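# Push cart through self-closing door into yellow bay

## Task

Move the utility cart through the self-closing door into the other room and leave it in the yellow bay, with all four wheels fully inside the taped outline and none touching the tape. The case of copy paper has to be in the cart's top tray without overhanging any edge of it. The door must be closed at the end. One or both robots may be used. If a robot falls over or is left tilted, the task fails.

## Robot and tools

Robots: r1 and r2 are identical Hello Robot Stretch 4 units. Each has an omni-wheel base, a lift that slides up a mast, an arm that telescopes forward, and a wrist with yaw, pitch and roll ending in a two-finger gripper. Each is about 1.6 m tall, and no part of the base rim is more than 0.23 m from the base origin. A loose object may occasionally get nudged by something outside your control.

Frames: distances are in metres and angles in radians. The base frame sits on the floor under the base centre, with x forward, y left and z up. hand_pose (a point between the open fingertips) is given in this frame and is only approximate. The odometry frame is the base frame as it was when the scene began. base_odometry is built from wheel turns alone, so slip counts as travel. Its heading runs -3.142 to 3.142 and grows to the left. Each robot reports only in its own frames, so the only way to judge where the robots are relative to each other is through images, lidar_m and wrist_depth_mm.

move: set blocking to false every time, or the call is refused. It returns within about 0.5 s while motion continues. Give r1 and/or r2 an object each; a robot you omit keeps doing what it was doing. Inside a robot object:
- base: a relative offset from where that base last reported itself, not a pose. translate_m goes straight, forward positive, -2 to 2. strafe_m goes sideways, left positive, -2 to 2. rotate_rad turns in place, counter-clockwise (left) positive, -3.2 to 3.2. You may combine translate_m and strafe_m for a straight diagonal run, but rotate_rad must be sent by itself.
- joints: absolute targets by name. lift_m 0 to 1.2. arm_m 0 to 0.55. wrist_yaw_rad -1.134 to 4.276 (0 points ahead, positive swings left, 3.14 is folded back, and above 3.4 the arm may block it). wrist_pitch_rad -1.117 to 4.259 (0 level, 1.57 pointing down). wrist_roll_rad -1.117 to 4.259 (0 keeps the fingers level, positive turns clockwise as seen from behind). gripper_m -0.038 to 0.141 is the fingertip gap, off by up to 0.015, and at -0.02 or less the fingers press on each other. Out-of-range joint targets are clipped to the limit and flagged. Any other out-of-range value gets the call refused, and an unknown key makes it invalid.
- pace: "slow", "default", "fast" or "max". Base tops out at 0.1/0.3/0.4/0.6 m/s and 1/2/3/4 rad/s, lift at 0.15/0.3/0.4/0.5 m/s, arm at 0.1/0.4/0.6/0.7 m/s. The wrist always runs at 1.82 rad/s. When lift_m is above 0.2, a higher lift slows the base, down to 0.3 m/s and 1 rad/s at 1.2.
- speeds: a top speed per joint (lift_m, arm_m, wrist_yaw_rad, wrist_pitch_rad, wrist_roll_rad) that overrides pace. It cannot be set for the gripper.
- contact_limits: 0 (gentlest) to 1 for arm_m, lift_m, translate_m, strafe_m and rotate_rad, placed beside that same command. The default is 0.5. A base limit stays in force until the next action that includes base. Even at 0, the arm only stops after a firm push (15 to 40 N), so for a light touch aim 1 to 3 mm beyond contact. When lifting a load, keep the lift limit at 0.3 or more for 2 kg and 0.15 or more for 1 kg.
- end_of_arm: "enable_torque" may only be sent alone. It re-powers wrist or gripper motors that cut out.
cameras: a list of r1_/r2_ head_camera, head_left_camera, head_right_camera, wrist_camera, or "all". Any single motion stops after 14 s at most.

Results: state for each robot. The "move" line shows "done" or the worst status per robot. A robot under "as last shown" was not in the action, and its unchanged lines are repeated. The "pictures" line gives the image order. A move with no action returns the full state, all images and the scene number. Statuses: done (for the base this means the wheels turned enough, even if they slipped); off_target (may still be pushing); contact_stop (the held-back part goes slack); time_out (the target is dropped); limit_stop_at_own_body; limit_stop_at_tilt (lean over 6 degrees, with lift, arm and wheels slack until it eases); torque_fault (the motor is limp until you enable torque). An unplanned stop, or a refused call, cancels the remaining move/wait/finished_scene calls in that reply. on_its_own reports slack or held joints and odd resting currents.

Readings: lidar_m gives 12 distances in 30-degree sectors, starting straight ahead and going counter-clockwise (4th left, 7th behind, 10th right). It sees from about 0.15 m up, and "-" means nothing seen or closer than 0.25 m. wrist_depth_mm is a 7x7 grid of depths from 100 to 2000 mm. base_tilt is in degrees, forward/right positive, with up to 3 degrees of bias. turned_by_wheels vs turned_by_imu differing by more than about 0.1 rad over one move means a collision or slip. motor_effort is in percent with a peak in brackets. servo_current is in mA. A gripper squeeze shows up as a rise in gripper current.

wait: seconds 0 to 10. It returns early once any running move ends. wait(0) shows an "earlier move" line. stop: brakes everything and re-brakes slack wheels. Braked parts may keep pressing. zoom_image: camera plus region [x0,y0,x1,y1] in pixels, at most 504x504, from the newest images only. finished_scene: the current scene number. It cannot be undone, so the goal must hold without the robots.

Gripping: close to more than 0.015 below the object's width; about 0.06 below resists tugs. Use -0.02 or lower to close behind a handle.

Avoid: any firm contact between the two robots, including one gripper closing on the other's fingers. Once bases touch, even millimetres more pressing counts as a hard press. The two robots' travel can differ by up to 3 cm per metre, which strains a shared load. Also avoid turning, driving or braking with over 1 kg in hand and arm_m above 0.2, and strong pushes with a high gripper. Self-collision risk: gripper over the base with lift under 0.2 (0.45 when pointing down), a tilted-up and rolled wrist, or yaw+pitch below about -1.1. Avoid drops, slams, hard hits on fixed or heavy items, and torque faults. The scene keeps running while you think.

Each tool is called after "Emit:" as name([rows], argument=value, ...), one row to a line, values as JSON.

## Session

Emit:
move()

Scene clock: 0.00 s.
r1.base_odometry: x=+0.000 y=+0.000 heading=+0.000
r1.turned_by_wheels: +0.000
r1.turned_by_imu: +0.000
r1.base_tilt: forward=-1.6 right=+1.3
r1.lidar_m: 1.92 2.25 3.81 1.93 0.97 0.84 0.83 0.93 0.77 0.76 0.93 1.59
r1.base_status: not commanded
r1.joint_positions: lift_m=+0.127 arm_m=+0.000 wrist_yaw_rad=+3.089 wrist_pitch_rad=+0.002 wrist_roll_rad=+0.000 gripper_m=+0.056
r1.joint_status: not commanded
r1.measured_speeds: all 0
r1.motor_effort: lift_m=+20 arm_m=-4 wheel_0=+0 wheel_1=+1 wheel_2=+1
r1.servo_current: wrist_yaw_rad=39 wrist_pitch_rad=46 wrist_roll_rad=65 gripper_m=39
r1.hand_pose: x=-0.1125 y=+0.1024 z=+0.3046 quat_wxyz=(+0.026, -0.001, +0.000, +1.000) (m; r1's base frame)
r1.wrist_depth_mm: 137 138 - - - - - / 113 139 - - - - - / 117 140 224 - - - - / 137 161 - - - - - / - - - - - - - / - - 191 - 187 - - / 842 759 750 788 788 732 768
r2.base_odometry: x=+0.000 y=+0.000 heading=+0.000
r2.turned_by_wheels: +0.000
r2.turned_by_imu: +0.000
r2.base_tilt: forward=-0.6 right=+0.1
r2.lidar_m: 2.02 1.45 1.40 1.49 2.01 2.22 2.34 3.17 1.60 3.62 2.59 2.46
r2.base_status: not commanded
r2.joint_positions: lift_m=+0.295 arm_m=+0.000 wrist_yaw_rad=+3.133 wrist_pitch_rad=+0.002 wrist_roll_rad=+0.000 gripper_m=+0.056
r2.joint_status: not commanded
r2.measured_speeds: all 0
r2.motor_effort: lift_m=+18 arm_m=-4 wheel_0=+0 wheel_1=-1 wheel_2=+0
r2.servo_current: wrist_yaw_rad=46 wrist_pitch_rad=39 wrist_roll_rad=46 gripper_m=59
r2.hand_pose: x=-0.1167 y=+0.0898 z=+0.4727 quat_wxyz=(+0.004, -0.001, +0.000, +1.000) (m; r2's base frame)
r2.wrist_depth_mm: - 140 - - - - - / - 126 150 - - - - / - 130 185 - - - - / 144 143 272 - - - - / 229 - - - - - - / 226 1576 196 1576 190 1618 1464 / 226 1060 1138 - - 1025 1060
pictures: r1_head_camera, r1_head_left_camera, r1_head_right_camera, r1_wrist_camera, r2_head_camera, r2_head_left_camera, r2_head_right_camera, r2_wrist_camera
Images, in order (width x height): r1_head_camera 420x560, r1_head_left_camera 420x672, r1_head_right_camera 420x672, r1_wrist_camera 616x392, r2_head_camera 420x560, r2_head_left_camera 420x672, r2_head_right_camera 420x672, r2_wrist_camera 616x392.

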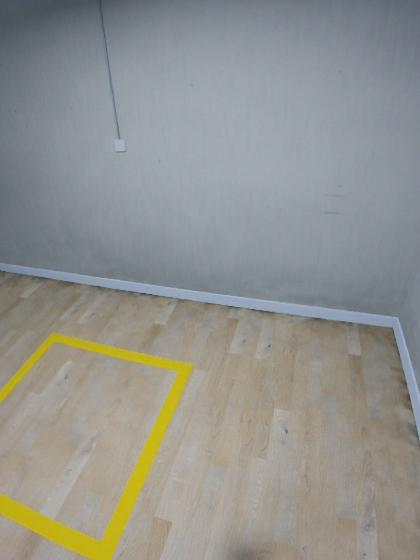

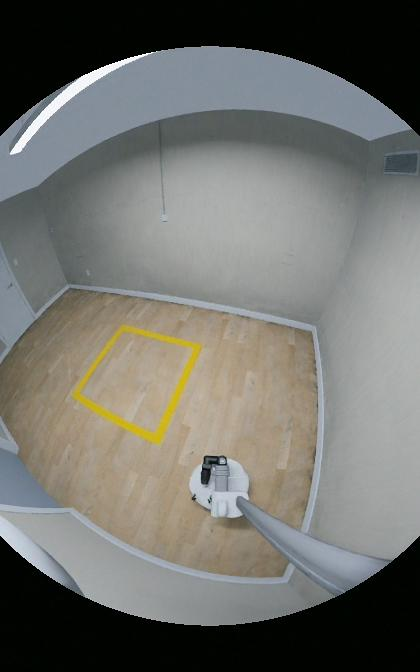

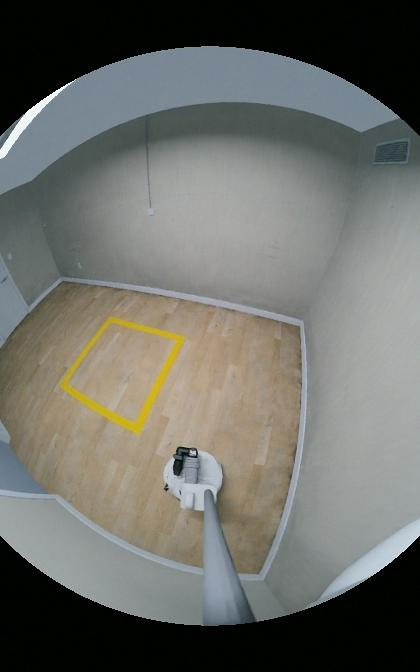

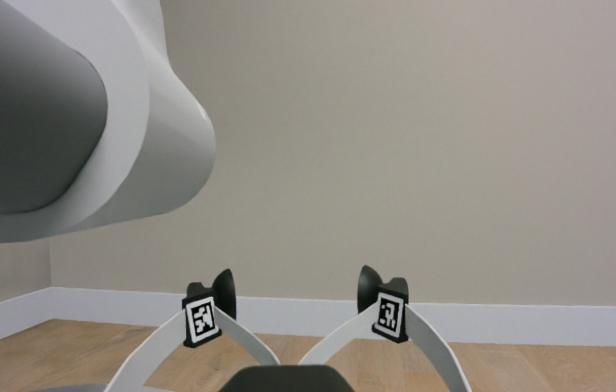

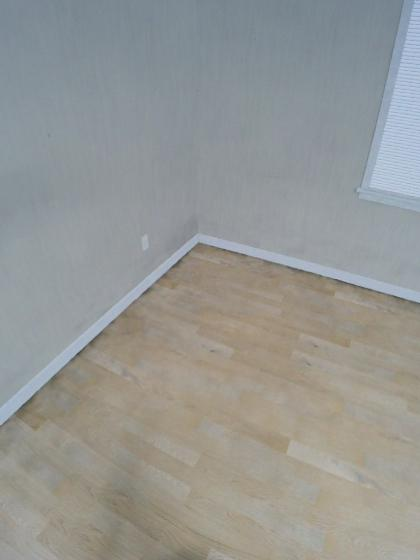

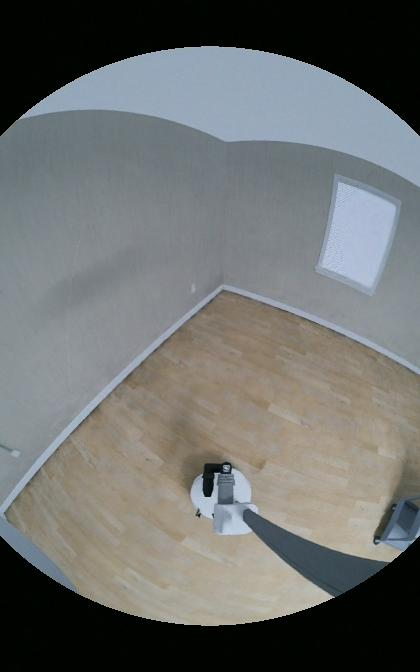

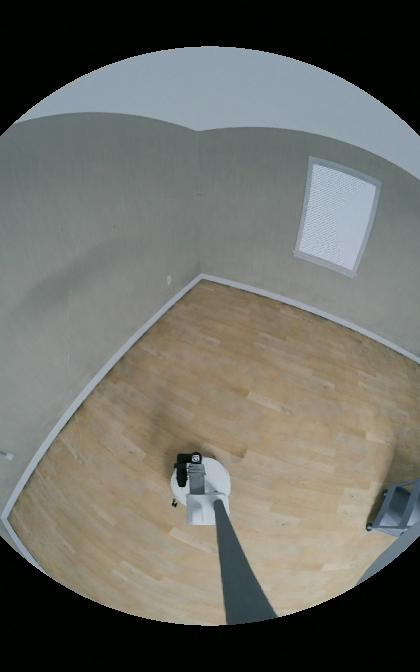

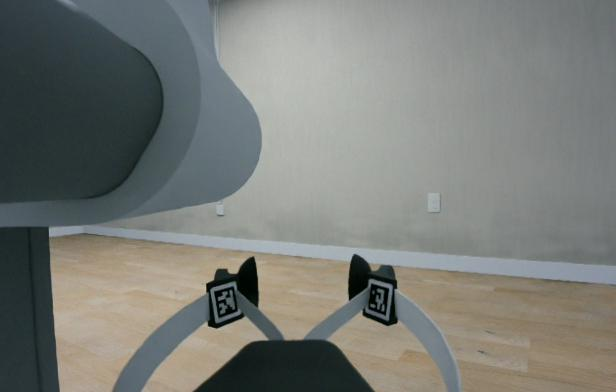

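Emit:
move(r1={"base":{"rotate_rad":1.57}}, r2={"base":{"rotate_rad":-1.57}}, blocking=false)

Emit:
wait(seconds=3)

Emit:
wait(seconds=1, cameras=["all"])

Scene clock: 3.93 s.
move: r1 moving; r2 moving
r1.base_odometry: x=+0.000 y=+0.000 heading=+0.252
r1.turned_by_wheels: +0.252
r1.turned_by_imu: +0.252
r1.base_tilt: forward=-1.6 right=+1.2
r1.lidar_m: 1.98 2.71 3.66 1.25 0.89 0.80 0.87 0.80 0.77 0.82 1.11 1.92
r1.base_status: rotate_rad moving
r1.joint_positions: lift_m=+0.127 arm_m=+0.000 wrist_yaw_rad=+3.089 wrist_pitch_rad=+0.002 wrist_roll_rad=+0.000 gripper_m=+0.056
r1.joint_status: not commanded
r1.measured_speeds: translate_m=-0.001 strafe_m=-0.001 rotate_rad=+0.980 lift_m=+0.000 arm_m=+0.000 wrist_yaw_rad=+0.000 wrist_pitch_rad=+0.000 wrist_roll_rad=+0.000
r1.motor_effort: lift_m=+20(20) arm_m=-4(4) wheel_0=-8(9) wheel_1=-6(9) wheel_2=-7(7)
r1.servo_current: wrist_yaw_rad=59(59) wrist_pitch_rad=39(46) wrist_roll_rad=46(59) gripper_m=39(39)
r1.hand_pose: x=-0.1125 y=+0.1024 z=+0.3046 quat_wxyz=(+0.026, -0.001, +0.000, +1.000) (m; r1's base frame)
r1.wrist_depth_mm: 136 138 - - - - - / 113 139 - - - - - / 114 140 226 - - - - / 137 160 - - - - - / - - - - - - - / - 1060 190 - 187 - - / 778 750 750 798 750 699 732
r2.base_odometry: x=+0.000 y=+0.000 heading=-0.252
r2.turned_by_wheels: -0.252
r2.turned_by_imu: -0.244
r2.base_tilt: forward=-0.7 right=+0.1
r2.lidar_m: 2.52 1.62 1.40 1.40 1.67 2.23 2.24 2.64 1.59 1.63 2.93 2.49
r2.base_status: rotate_rad moving
r2.joint_positions: lift_m=+0.295 arm_m=+0.000 wrist_yaw_rad=+3.133 wrist_pitch_rad=+0.002 wrist_roll_rad=+0.000 gripper_m=+0.056
r2.joint_status: not commanded
r2.measured_speeds: translate_m=+0.000 strafe_m=+0.000 rotate_rad=-0.974 lift_m=+0.000 arm_m=+0.000 wrist_yaw_rad=+0.000 wrist_pitch_rad=+0.000 wrist_roll_rad=+0.000
r2.motor_effort: lift_m=+18(18) arm_m=-4(4) wheel_0=+8(9) wheel_1=+8(10) wheel_2=+9(11)
r2.servo_current: wrist_yaw_rad=33(52) wrist_pitch_rad=39(46) wrist_roll_rad=52(52) gripper_m=39(59)
r2.hand_pose: x=-0.1167 y=+0.0898 z=+0.4727 quat_wxyz=(+0.004, -0.001, +0.000, +1.000) (m; r2's base frame)
r2.wrist_depth_mm: - 141 - - - - - / - 127 150 - - - - / - 130 184 - - - - / 144 143 272 - - - - / 229 - - - - - - / 227 1576 196 1576 190 1661 1464 / 226 1060 1138 - - 1060 1060
pictures: none

Scene clock: 5.50 s.
earlier move: r1 done; r2 done
r1.base_odometry: x=+0.000 y=+0.000 heading=+1.570
r1.turned_by_wheels: +1.318
r1.turned_by_imu: +1.325
r1.base_tilt: forward=-1.6 right=+1.2
r1.lidar_m: 1.95 1.00 0.83 0.84 0.92 0.76 0.79 0.89 1.55 1.95 2.20 3.76
r1.base_status: done
r1.joint_positions: lift_m=+0.127 arm_m=+0.000 wrist_yaw_rad=+3.089 wrist_pitch_rad=+0.002 wrist_roll_rad=+0.000 gripper_m=+0.056
r1.joint_status: not commanded
r1.measured_speeds: all 0
r1.motor_effort: lift_m=+20(20) arm_m=-4(4) wheel_0=-2(10) wheel_1=-1(9) wheel_2=+0(8)
r1.servo_current: wrist_yaw_rad=33(65) wrist_pitch_rad=33(52) wrist_roll_rad=52(65) gripper_m=39(46)
r1.hand_pose: x=-0.1125 y=+0.1024 z=+0.3046 quat_wxyz=(+0.026, -0.001, +0.000, +1.000) (m; r1's base frame)
r1.wrist_depth_mm: 137 139 - - - - - / 113 139 - - - - - / 117 140 229 - - - - / 137 162 - - - - - / - - - - - - - / - - 190 - 187 - - / 854 741 759 143 741 707 759
r2.base_odometry: x=+0.000 y=+0.000 heading=-1.569
r2.turned_by_wheels: -1.318
r2.turned_by_imu: -1.283
r2.base_tilt: forward=-0.6 right=+0.1
r2.lidar_m: 3.58 2.60 2.46 1.99 1.43 1.40 1.49 2.04 2.22 2.32 3.21 1.63
r2.base_status: done
r2.joint_positions: lift_m=+0.295 arm_m=+0.000 wrist_yaw_rad=+3.133 wrist_pitch_rad=+0.002 wrist_roll_rad=+0.000 gripper_m=+0.056
r2.joint_status: not commanded
r2.measured_speeds: all 0
r2.motor_effort: lift_m=+18(18) arm_m=-4(4) wheel_0=+3(11) wheel_1=+2(11) wheel_2=+3(11)
r2.servo_current: wrist_yaw_rad=39(59) wrist_pitch_rad=39(46) wrist_roll_rad=52(52) gripper_m=39(59)
r2.hand_pose: x=-0.1167 y=+0.0898 z=+0.4727 quat_wxyz=(+0.004, -0.001, +0.000, +1.000) (m; r2's base frame)
r2.wrist_depth_mm: - 140 - - - - - / - 126 142 - - - - / - 130 186 - - - - / 144 144 228 - - - - / 229 - - - - - - / 228 1576 196 1336 190 - - / 226 1060 1138 - - 1025 1060
wait: 1.57 of 3 s (r1 and r2 have come to rest)
pictures: none

Scene clock: 6.50 s.
r1.base_odometry: x=+0.000 y=+0.000 heading=+1.570
r1.turned_by_wheels: +0.000
r1.turned_by_imu: +0.000
r1.base_tilt: forward=-1.6 right=+1.3
r1.lidar_m: 1.98 1.01 0.85 0.84 0.92 0.76 0.77 0.90 1.55 1.94 2.22 3.77
r1.base_status: done
r1.joint_positions: lift_m=+0.127 arm_m=+0.000 wrist_yaw_rad=+3.089 wrist_pitch_rad=+0.002 wrist_roll_rad=+0.000 gripper_m=+0.056
r1.joint_status: not commanded
r1.measured_speeds: all 0
r1.motor_effort: lift_m=+20(20) arm_m=-4(4) wheel_0=-2(10) wheel_1=-2(9) wheel_2=+0(8)
r1.servo_current: wrist_yaw_rad=39(65) wrist_pitch_rad=39(52) wrist_roll_rad=52(65) gripper_m=39(46)
r1.hand_pose: x=-0.1125 y=+0.1024 z=+0.3046 quat_wxyz=(+0.026, -0.001, +0.000, +1.000) (m; r1's base frame)
r1.wrist_depth_mm: 136 139 - - - - - / 113 139 - - - - - / 118 140 229 - - - - / 137 162 - - - - - / - - - - - - - / - - 190 - 188 - - / 854 750 759 143 750 699 759
r2.base_odometry: x=+0.000 y=+0.000 heading=-1.569
r2.turned_by_wheels: +0.000
r2.turned_by_imu: +0.000
r2.base_tilt: forward=-0.7 right=+0.0
r2.lidar_m: 3.58 2.61 2.48 2.01 1.48 1.38 1.49 2.06 2.22 2.34 3.24 1.63
r2.base_status: done
r2.joint_positions: lift_m=+0.295 arm_m=+0.000 wrist_yaw_rad=+3.133 wrist_pitch_rad=+0.002 wrist_roll_rad=+0.000 gripper_m=+0.056
r2.joint_status: not commanded
r2.measured_speeds: all 0
r2.motor_effort: lift_m=+18(18) arm_m=-4(4) wheel_0=+3(11) wheel_1=+2(11) wheel_2=+4(11)
r2.servo_current: wrist_yaw_rad=46(59) wrist_pitch_rad=39(46) wrist_roll_rad=46(52) gripper_m=59(59)
r2.hand_pose: x=-0.1167 y=+0.0898 z=+0.4727 quat_wxyz=(+0.004, -0.001, +0.000, +1.000) (m; r2's base frame)
r2.wrist_depth_mm: - 141 - - - - - / - 127 142 - - - - / - 129 185 - - - - / 144 144 228 - - - - / 230 - - - - - - / 228 1576 196 1336 190 - - / 225 1060 1138 - - 1025 1060
wait: 1.00 s; at rest by 0.27 s
pictures: r1_head_camera, r1_head_left_camera, r1_head_right_camera, r1_wrist_camera, r2_head_camera, r2_head_left_camera, r2_head_right_camera, r2_wrist_camera
Images, in order (width x height): r1_head_camera 420x560, r1_head_left_camera 420x672, r1_head_right_camera 420x672, r1_wrist_camera 616x392, r2_head_camera 420x560, r2_head_left_camera 420x672, r2_head_right_camera 420x672, r2_wrist_camera 616x392.

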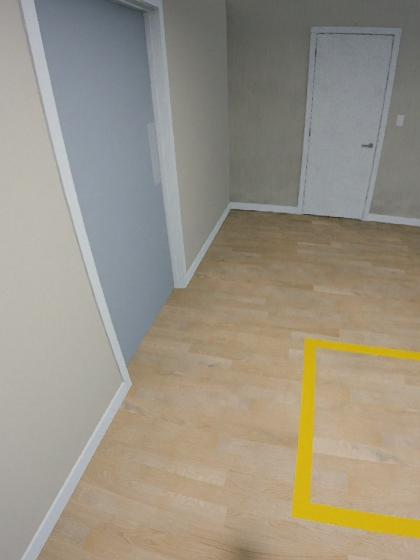

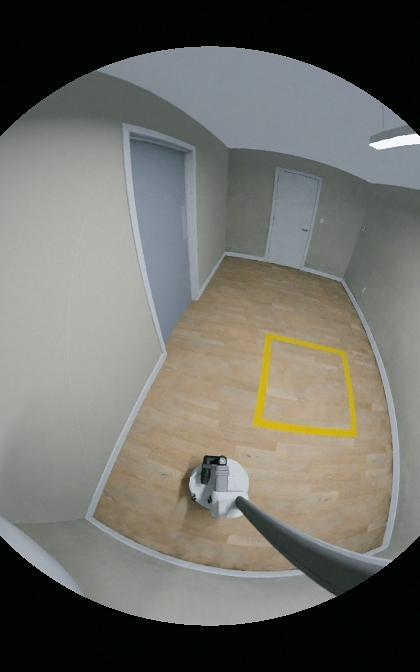

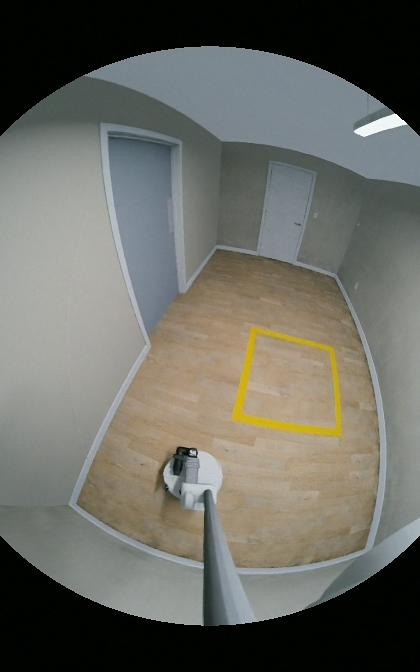

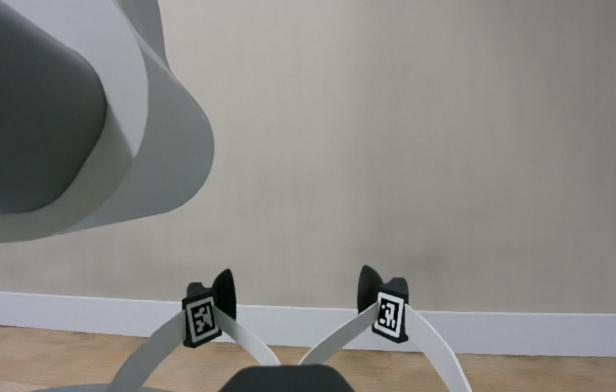

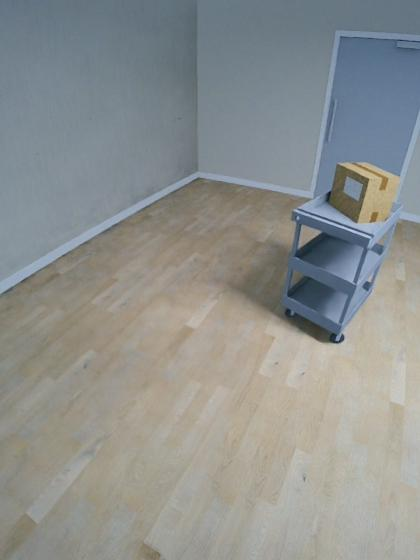

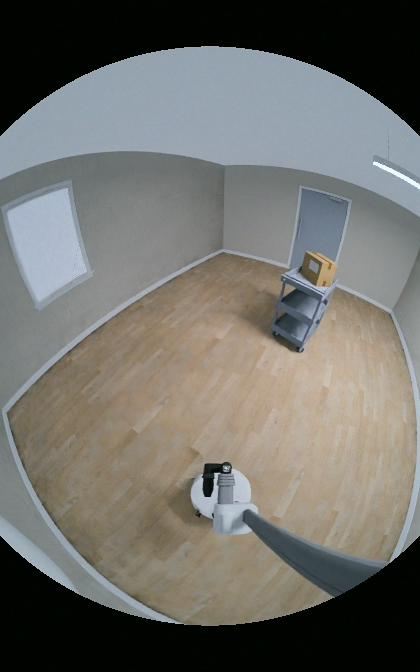

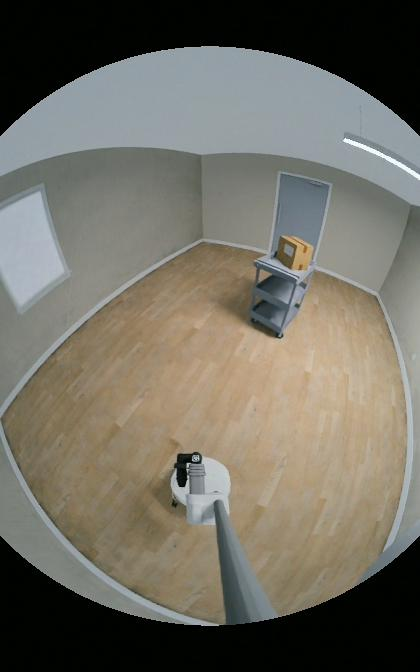

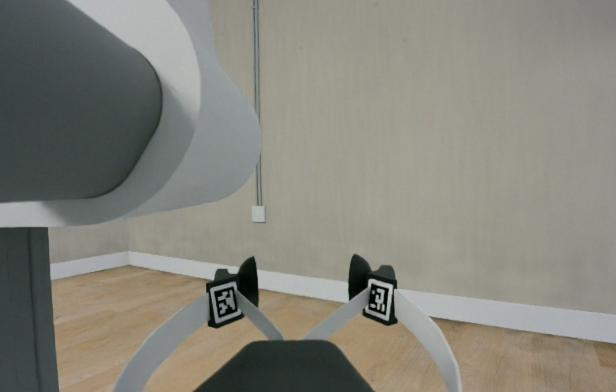

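Emit:
zoom_image(camera="r2_head_camera", region=[260, 20, 420, 360])

Emit:
zoom_image(camera="r1_head_camera", region=[20, 0, 240, 400])

Emit:
zoom_image(camera="r2_head_left_camera", region=[250, 170, 390, 370])

Scaled by 1.482 from the camera's 420x560 image, which has a finer 1200x1600 frame.

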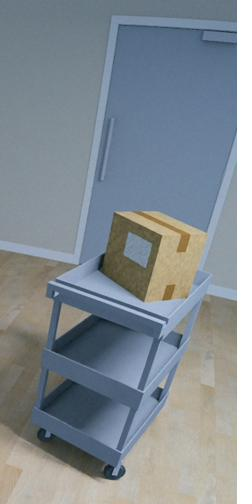

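Scaled by 1.260 from the camera's 420x560 image, which has a finer 600x800 frame.

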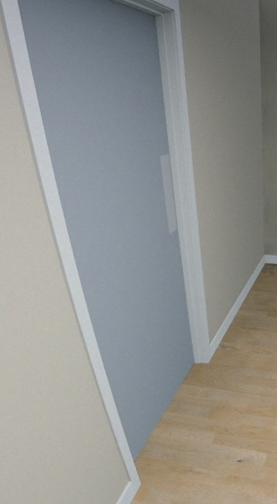

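Scaled by 2.520 from the camera's 420x672 image, which has a finer 600x960 frame.

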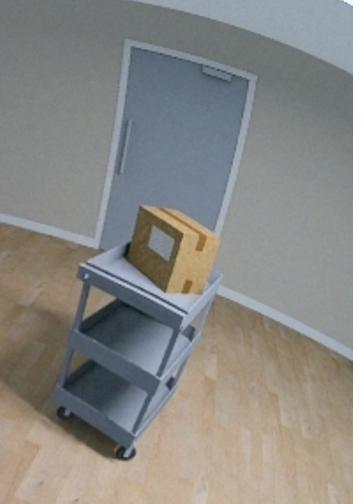

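Emit:
move(r2={"base":{"rotate_rad":-0.38},"joints":{"lift_m":0.75}}, r1={"base":{"rotate_rad":0.25}}, blocking=false)

Emit:
wait(seconds=3)

Emit:
wait(seconds=1, cameras=["r1_head_camera","r2_head_camera"])

Emit:
zoom_image(camera="r2_head_camera", region=[60, 0, 360, 400])

Scene clock: 26.83 s.
move: r1 moving; r2 moving
r1.base_odometry: x=+0.000 y=+0.000 heading=+1.778
r1.turned_by_wheels: +0.208
r1.turned_by_imu: +0.209
r1.base_tilt: forward=-1.6 right=+1.3
r1.lidar_m: 1.31 0.91 0.83 0.86 0.83 0.77 0.81 1.06 1.94 1.99 2.59 3.93
r1.base_status: rotate_rad moving
r1.joint_positions: lift_m=+0.127 arm_m=+0.000 wrist_yaw_rad=+3.089 wrist_pitch_rad=+0.002 wrist_roll_rad=+0.000 gripper_m=+0.056
r1.joint_status: not commanded
r1.measured_speeds: translate_m=+0.000 strafe_m=+0.001 rotate_rad=+0.434 lift_m=+0.000 arm_m=+0.000 wrist_yaw_rad=+0.000 wrist_pitch_rad=+0.000 wrist_roll_rad=+0.000
r1.motor_effort: lift_m=+20(20) arm_m=-4(4) wheel_0=-2(9) wheel_1=-2(8) wheel_2=-1(7)
r1.servo_current: wrist_yaw_rad=46(59) wrist_pitch_rad=46(46) wrist_roll_rad=65(65) gripper_m=39(52)
r1.hand_pose: x=-0.1125 y=+0.1024 z=+0.3046 quat_wxyz=(+0.026, -0.001, +0.000, +1.000) (m; r1's base frame)
r1.wrist_depth_mm: 136 138 - - - - - / 113 139 - - - - - / 117 140 229 - - - - / 137 161 - - - - - / - - - - - - - / 1060 991 190 - 187 - - / 831 750 750 153 732 131 -
r2.base_odometry: x=+0.000 y=+0.000 heading=-1.814
r2.turned_by_wheels: -0.244
r2.turned_by_imu: -0.237
r2.base_tilt: forward=-0.7 right=+0.0
r2.lidar_m: 1.66 2.89 2.50 2.53 1.62 1.40 1.40 1.67 2.23 2.23 2.62 1.61
r2.base_status: rotate_rad moving
r2.joint_positions: lift_m=+0.333 arm_m=+0.000 wrist_yaw_rad=+3.133 wrist_pitch_rad=+0.002 wrist_roll_rad=+0.000 gripper_m=+0.056
r2.joint_status: lift_m moving
r2.measured_speeds: translate_m=-0.003 strafe_m=+0.000 rotate_rad=-0.787 lift_m=+0.146 arm_m=+0.000 wrist_yaw_rad=+0.000 wrist_pitch_rad=+0.000 wrist_roll_rad=+0.000
r2.motor_effort: lift_m=+20(25) arm_m=-4(4) wheel_0=+5(10) wheel_1=+7(9) wheel_2=+5(11)
r2.servo_current: wrist_yaw_rad=39(65) wrist_pitch_rad=46(46) wrist_roll_rad=39(52) gripper_m=46(52)
r2.hand_pose: x=-0.1167 y=+0.0898 z=+0.5103 quat_wxyz=(+0.004, -0.001, +0.000, +1.000) (m; r2's base frame)
r2.wrist_depth_mm: - 141 - - - - - / - 126 142 - - - - / - 130 185 - - - - / 144 144 208 - - - - / 229 - - - - - - / 227 1661 193 171 190 - - / 225 1138 1229 - - 1118 1118
pictures: none

Scene clock: 27.33 s.
earlier move: r1 done; r2 moving
r1.base_odometry: x=+0.000 y=+0.000 heading=+1.819
r1.turned_by_wheels: +0.042
r1.turned_by_imu: +0.042
r1.base_tilt: forward=-1.6 right=+1.3
r1.lidar_m: 1.24 0.91 0.85 0.85 0.80 0.77 0.77 1.10 1.92 2.00 2.70 3.91
r1.base_status: done
r1.joint_positions: lift_m=+0.127 arm_m=+0.000 wrist_yaw_rad=+3.089 wrist_pitch_rad=+0.002 wrist_roll_rad=+0.000 gripper_m=+0.056
r1.joint_status: not commanded
r1.measured_speeds: all 0
r1.motor_effort: lift_m=+20(20) arm_m=-4(4) wheel_0=-2(9) wheel_1=-1(8) wheel_2=-1(7)
r1.servo_current: wrist_yaw_rad=33(59) wrist_pitch_rad=39(46) wrist_roll_rad=59(65) gripper_m=33(52)
r1.hand_pose: x=-0.1125 y=+0.1024 z=+0.3046 quat_wxyz=(+0.026, -0.001, +0.000, +1.000) (m; r1's base frame)
r1.wrist_depth_mm: 136 139 - - - - - / 113 139 - - - - - / 118 140 229 - - - - / 137 161 - - - - - / - - - - - - - / 1078 1078 190 - 188 - - / 842 750 750 154 741 - -
r2.base_odometry: x=+0.000 y=+0.000 heading=-1.949
r2.turned_by_wheels: -0.135
r2.turned_by_imu: -0.131
r2.base_tilt: forward=-0.7 right=+0.1
r2.lidar_m: 1.63 3.11 2.52 2.49 1.78 1.43 1.41 1.56 2.27 2.22 2.46 2.28
r2.base_status: rotate_rad moving
r2.joint_positions: lift_m=+0.446 arm_m=+0.000 wrist_yaw_rad=+3.133 wrist_pitch_rad=+0.002 wrist_roll_rad=+0.000 gripper_m=+0.056
r2.joint_status: lift_m moving
r2.measured_speeds: translate_m=+0.000 strafe_m=+0.000 rotate_rad=+0.000 lift_m=+0.296 arm_m=+0.000 wrist_yaw_rad=+0.000 wrist_pitch_rad=+0.000 wrist_roll_rad=+0.000
r2.motor_effort: lift_m=+24(25) arm_m=-4(4) wheel_0=+4(10) wheel_1=+1(9) wheel_2=+3(11)
r2.servo_current: wrist_yaw_rad=39(65) wrist_pitch_rad=33(46) wrist_roll_rad=52(52) gripper_m=52(52)
r2.hand_pose: x=-0.1167 y=+0.0898 z=+0.6234 quat_wxyz=(+0.004, -0.001, +0.000, +1.000) (m; r2's base frame)
r2.wrist_depth_mm: - 141 - - - - - / - 126 142 - - - - / - 129 185 - - - - / 144 143 207 - - - - / 220 - - - - - - / 220 - 190 - 188 - - / 227 1336 1464 - - 1308 1255
wait: 0.50 of 3 s (r1 has come to rest)
pictures: none

Scene clock: 28.33 s.
earlier move: r2 moving
r1.base_odometry: x=+0.000 y=+0.000 heading=+1.819
r1.turned_by_wheels: +0.000
r1.turned_by_imu: +0.000
r1.base_tilt: forward=-1.6 right=+1.2
r1.lidar_m: 1.24 0.89 0.84 0.87 0.81 0.79 0.80 1.10 1.93 2.00 2.66 3.89
r1.base_status: done
r1.joint_positions: lift_m=+0.127 arm_m=+0.000 wrist_yaw_rad=+3.089 wrist_pitch_rad=+0.002 wrist_roll_rad=+0.000 gripper_m=+0.056
r1.joint_status: not commanded
r1.measured_speeds: all 0
r1.motor_effort: lift_m=+20(20) arm_m=-4(4) wheel_0=-3(9) wheel_1=-1(8) wheel_2=-1(7)
r1.servo_current: wrist_yaw_rad=52(72) wrist_pitch_rad=46(46) wrist_roll_rad=52(65) gripper_m=39(52)
r1.hand_pose: x=-0.1125 y=+0.1024 z=+0.3046 quat_wxyz=(+0.026, -0.001, +0.000, +1.000) (m; r1's base frame)
r1.wrist_depth_mm: 136 139 - - - - - / 113 139 - - - - - / 118 140 229 - - - - / 137 162 - - - - - / - - - - - - - / 1098 1098 189 - 187 - - / 842 750 759 153 741 - -
r2.base_odometry: x=+0.000 y=+0.000 heading=-1.949
r2.turned_by_wheels: +0.000
r2.turned_by_imu: +0.000
r2.base_tilt: forward=-0.7 right=+0.0
r2.lidar_m: 1.61 3.11 2.50 2.50 1.77 1.43 1.39 1.58 2.26 2.21 2.49 2.28
r2.base_status: done
r2.joint_positions: lift_m=+0.710 arm_m=+0.000 wrist_yaw_rad=+3.133 wrist_pitch_rad=+0.002 wrist_roll_rad=+0.000 gripper_m=+0.056
r2.joint_status: lift_m moving
r2.measured_speeds: translate_m=+0.000 strafe_m=+0.000 rotate_rad=+0.000 lift_m=+0.159 arm_m=+0.000 wrist_yaw_rad=+0.000 wrist_pitch_rad=+0.000 wrist_roll_rad=+0.000
r2.motor_effort: lift_m=+21(25) arm_m=-4(4) wheel_0=+3(10) wheel_1=+2(9) wheel_2=+3(11)
r2.servo_current: wrist_yaw_rad=52(65) wrist_pitch_rad=33(46) wrist_roll_rad=46(59) gripper_m=52(52)
r2.hand_pose: x=-0.1167 y=+0.0898 z=+0.8879 quat_wxyz=(+0.004, -0.001, +0.000, +1.000) (m; r2's base frame)
r2.wrist_depth_mm: - 141 - - - - - / - 126 142 - - - - / - 129 184 - - - - / 144 143 218 - - - - / 220 - - - - - - / 220 - 190 - 189 - - / 225 - - - - - -
wait: 1.00 s; no rest
pictures: r1_head_camera, r2_head_camera
Images, in order (width x height): r1_head_camera 420x560, r2_head_camera 420x560.

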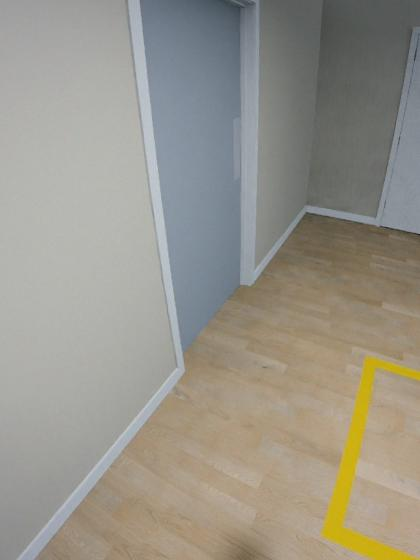

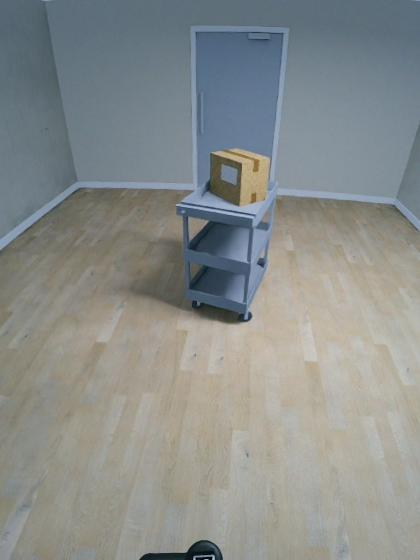

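Scaled by 1.260 from the camera's 420x560 image, which has a finer 1200x1600 frame.

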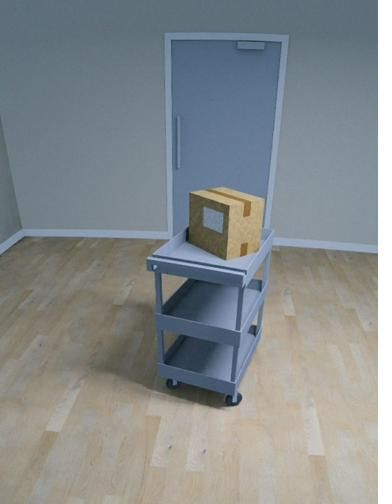

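Emit:
move(r2={"base":{"translate_m":0.75},"joints":{"wrist_yaw_rad":0,"lift_m":0.85}}, blocking=false)

Emit:
wait(seconds=4)

Emit:
wait(seconds=2, cameras=["r2_head_camera","r2_head_left_camera","r2_head_right_camera","r2_wrist_camera"])

Emit:
zoom_image(camera="r2_head_camera", region=[120, 140, 360, 460])

Scene clock: 33.67 s.
earlier move: r2 done
move: r2 moving
r1: as last shown
r1.base_tilt: forward=-1.6 right=+1.3
r1.lidar_m: 1.28 0.89 0.84 0.88 0.79 0.76 0.81 1.06 1.95 2.03 2.68 3.89
r1.motor_effort: lift_m=+20(20) arm_m=-4(4) wheel_0=-3(3) wheel_1=-1(1) wheel_2=-1(1)
r1.servo_current: wrist_yaw_rad=65(65) wrist_pitch_rad=39(52) wrist_roll_rad=39(59) gripper_m=39(46)
r1.wrist_depth_mm: 136 138 - - - - - / 113 139 - - - - - / 117 139 228 - - - - / 137 162 - - - - - / - - - - - - - / 1078 1078 191 - 187 - - / 842 759 759 153 741 - -
r2.base_odometry: x=-0.011 y=-0.029 heading=-1.949
r2.turned_by_wheels: +0.000
r2.turned_by_imu: +0.001
r2.base_tilt: forward=-0.7 right=+0.0
r2.lidar_m: 1.58 3.12 2.53 2.48 1.79 1.45 1.43 1.58 2.24 2.24 2.46 2.23
r2.base_status: translate_m moving
r2.joint_positions: lift_m=+0.788 arm_m=+0.000 wrist_yaw_rad=+2.571 wrist_pitch_rad=+0.002 wrist_roll_rad=+0.000 gripper_m=+0.056
r2.joint_status: lift_m moving; wrist_yaw_rad moving
r2.measured_speeds: translate_m=+0.121 strafe_m=+0.001 rotate_rad=-0.001 lift_m=+0.146 arm_m=+0.000 wrist_yaw_rad=-1.739 wrist_pitch_rad=+0.000 wrist_roll_rad=+0.000
r2.motor_effort: lift_m=+23(25) arm_m=-4(4) wheel_0=+6(10) wheel_1=+7(9) wheel_2=-13(13)
r2.servo_current: wrist_yaw_rad=98(137) wrist_pitch_rad=39(46) wrist_roll_rad=59(59) gripper_m=59(59)
r2.hand_pose: x=-0.0245 y=+0.2294 z=+0.9654 quat_wxyz=(+0.282, -0.001, +0.000, +0.960) (m; r2's base frame)
r2.wrist_depth_mm: - - - - - - - / - - - - - - - / - - - - - - - / - - - - - - - / - - - - - - - / - - 190 - 188 - - / - - - - - - -
pictures: none

Scene clock: 37.17 s.
earlier move: r2 done
r1.base_odometry: x=+0.000 y=+0.000 heading=+1.819
r1.turned_by_wheels: +0.000
r1.turned_by_imu: +0.000
r1.base_tilt: forward=-1.6 right=+1.3
r1.lidar_m: 1.27 0.90 0.84 0.85 0.82 0.75 0.79 1.09 1.94 2.01 2.70 3.88
r1.base_status: not commanded
r1.joint_positions: lift_m=+0.127 arm_m=+0.000 wrist_yaw_rad=+3.089 wrist_pitch_rad=+0.002 wrist_roll_rad=+0.000 gripper_m=+0.056
r1.joint_status: not commanded
r1.measured_speeds: all 0
r1.motor_effort: lift_m=+20(20) arm_m=-4(4) wheel_0=-2(3) wheel_1=-1(2) wheel_2=-1(1)
r1.servo_current: wrist_yaw_rad=46(72) wrist_pitch_rad=33(52) wrist_roll_rad=59(78) gripper_m=39(52)
r1.hand_pose: x=-0.1125 y=+0.1024 z=+0.3046 quat_wxyz=(+0.026, -0.001, +0.000, +1.000) (m; r1's base frame)
r1.wrist_depth_mm: 136 138 - - - - - / 113 139 - - - - - / 118 140 229 - - - - / 137 162 - - - - - / - - - - - - - / 1078 1078 190 - 187 - - / 831 750 759 153 741 - -
r2.base_odometry: x=-0.276 y=-0.697 heading=-1.948
r2.turned_by_wheels: +0.000
r2.turned_by_imu: +0.001
r2.base_tilt: forward=-0.6 right=+0.1
r2.lidar_m: 0.91 3.00 2.42 2.38 2.65 2.16 2.14 2.35 2.39 2.33 2.60 0.89
r2.base_status: done
r2.joint_positions: lift_m=+0.850 arm_m=+0.000 wrist_yaw_rad=+0.003 wrist_pitch_rad=+0.002 wrist_roll_rad=+0.000 gripper_m=+0.056
r2.joint_status: all done
r2.measured_speeds: all 0
r2.motor_effort: lift_m=+21(25) arm_m=-4(4) wheel_0=+2(11) wheel_1=+4(9) wheel_2=-3(15)
r2.servo_current: wrist_yaw_rad=46(150) wrist_pitch_rad=39(46) wrist_roll_rad=46(59) gripper_m=46(59)
r2.hand_pose: x=+0.4596 y=-0.0866 z=+1.0275 quat_wxyz=(+1.000, +0.000, +0.001, +0.001) (m; r2's base frame)
r2.wrist_depth_mm: - - - - - - - / - - - - - - - / - - - - - - - / - - - - 976 - - / - - - - 946 - - / - - 196 170 189 - - / - - - - - 1983 -
wait: 3.50 of 4 s (r2 has come to rest)
pictures: none

Scene clock: 39.17 s.
r1.base_odometry: x=+0.000 y=+0.000 heading=+1.819
r1.turned_by_wheels: +0.000
r1.turned_by_imu: +0.000
r1.base_tilt: forward=-1.6 right=+1.3
r1.lidar_m: 1.26 0.89 0.83 0.87 0.81 0.76 0.81 1.10 1.94 2.03 2.70 3.89
r1.base_status: not commanded
r1.joint_positions: lift_m=+0.127 arm_m=+0.000 wrist_yaw_rad=+3.089 wrist_pitch_rad=+0.002 wrist_roll_rad=+0.000 gripper_m=+0.056
r1.joint_status: not commanded
r1.measured_speeds: all 0
r1.motor_effort: lift_m=+20(20) arm_m=-4(4) wheel_0=-3(3) wheel_1=-1(2) wheel_2=-1(1)
r1.servo_current: wrist_yaw_rad=39(72) wrist_pitch_rad=39(52) wrist_roll_rad=59(78) gripper_m=39(52)
r1.hand_pose: x=-0.1125 y=+0.1024 z=+0.3046 quat_wxyz=(+0.026, -0.001, +0.000, +1.000) (m; r1's base frame)
r1.wrist_depth_mm: 136 138 - - - - - / 113 139 - - - - - / 118 140 229 - - - - / 137 161 - - - - - / - - - - - - - / 1098 1098 191 - 187 - - / 842 750 750 154 741 - -
r2.base_odometry: x=-0.276 y=-0.697 heading=-1.948
r2.turned_by_wheels: +0.000
r2.turned_by_imu: +0.000
r2.base_tilt: forward=-0.7 right=+0.1
r2.lidar_m: 0.90 2.99 2.43 2.37 2.66 2.17 2.13 2.37 2.36 2.34 2.60 0.89
r2.base_status: done
r2.joint_positions: lift_m=+0.850 arm_m=+0.000 wrist_yaw_rad=+0.003 wrist_pitch_rad=+0.002 wrist_roll_rad=+0.000 gripper_m=+0.056
r2.joint_status: all done
r2.measured_speeds: all 0
r2.motor_effort: lift_m=+21(25) arm_m=-4(4) wheel_0=+2(11) wheel_1=+3(9) wheel_2=-3(15)
r2.servo_current: wrist_yaw_rad=39(150) wrist_pitch_rad=39(46) wrist_roll_rad=46(59) gripper_m=52(59)
r2.hand_pose: x=+0.4596 y=-0.0866 z=+1.0275 quat_wxyz=(+1.000, +0.000, +0.001, +0.001) (m; r2's base frame)
r2.wrist_depth_mm: - - - - - - - / - - - - - - - / - - - - - - - / - - - - 960 - - / - - - - 946 - - / - - 196 171 189 - - / - - - - - 1921 -
wait: 2.00 s; at rest by 0.27 s
pictures: r2_head_camera, r2_head_left_camera, r2_head_right_camera, r2_wrist_camera
Images, in order (width x height): r2_head_camera 420x560, r2_head_left_camera 420x672, r2_head_right_camera 420x672, r2_wrist_camera 616x392.

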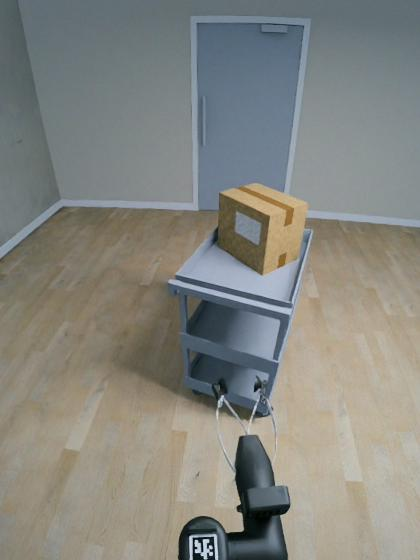

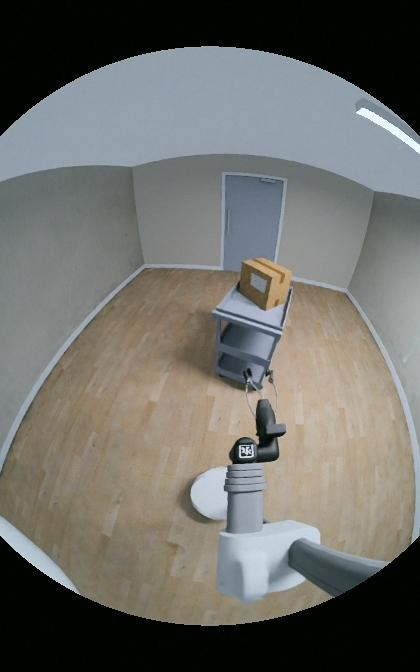

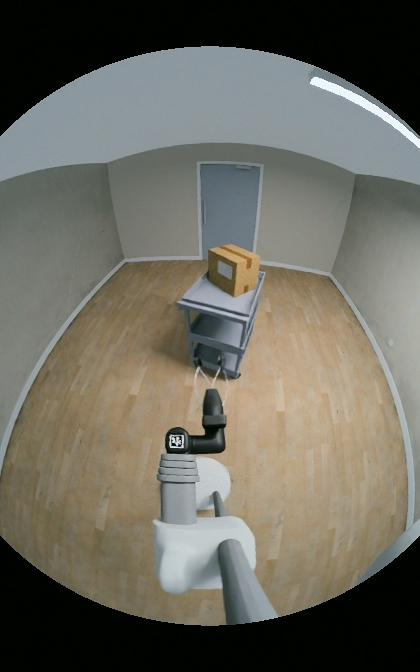

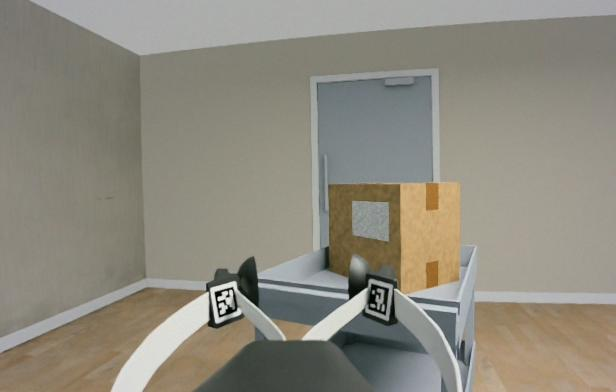

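Scaled by 1.575 from the camera's 420x560 image, which has a finer 1200x1600 frame.

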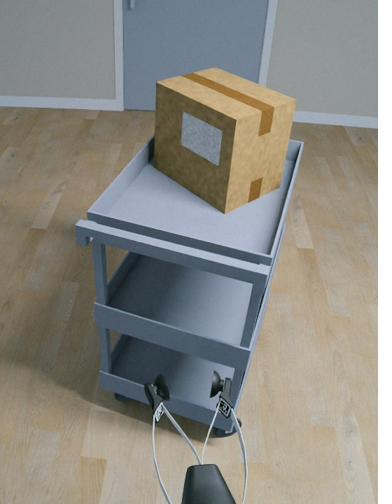

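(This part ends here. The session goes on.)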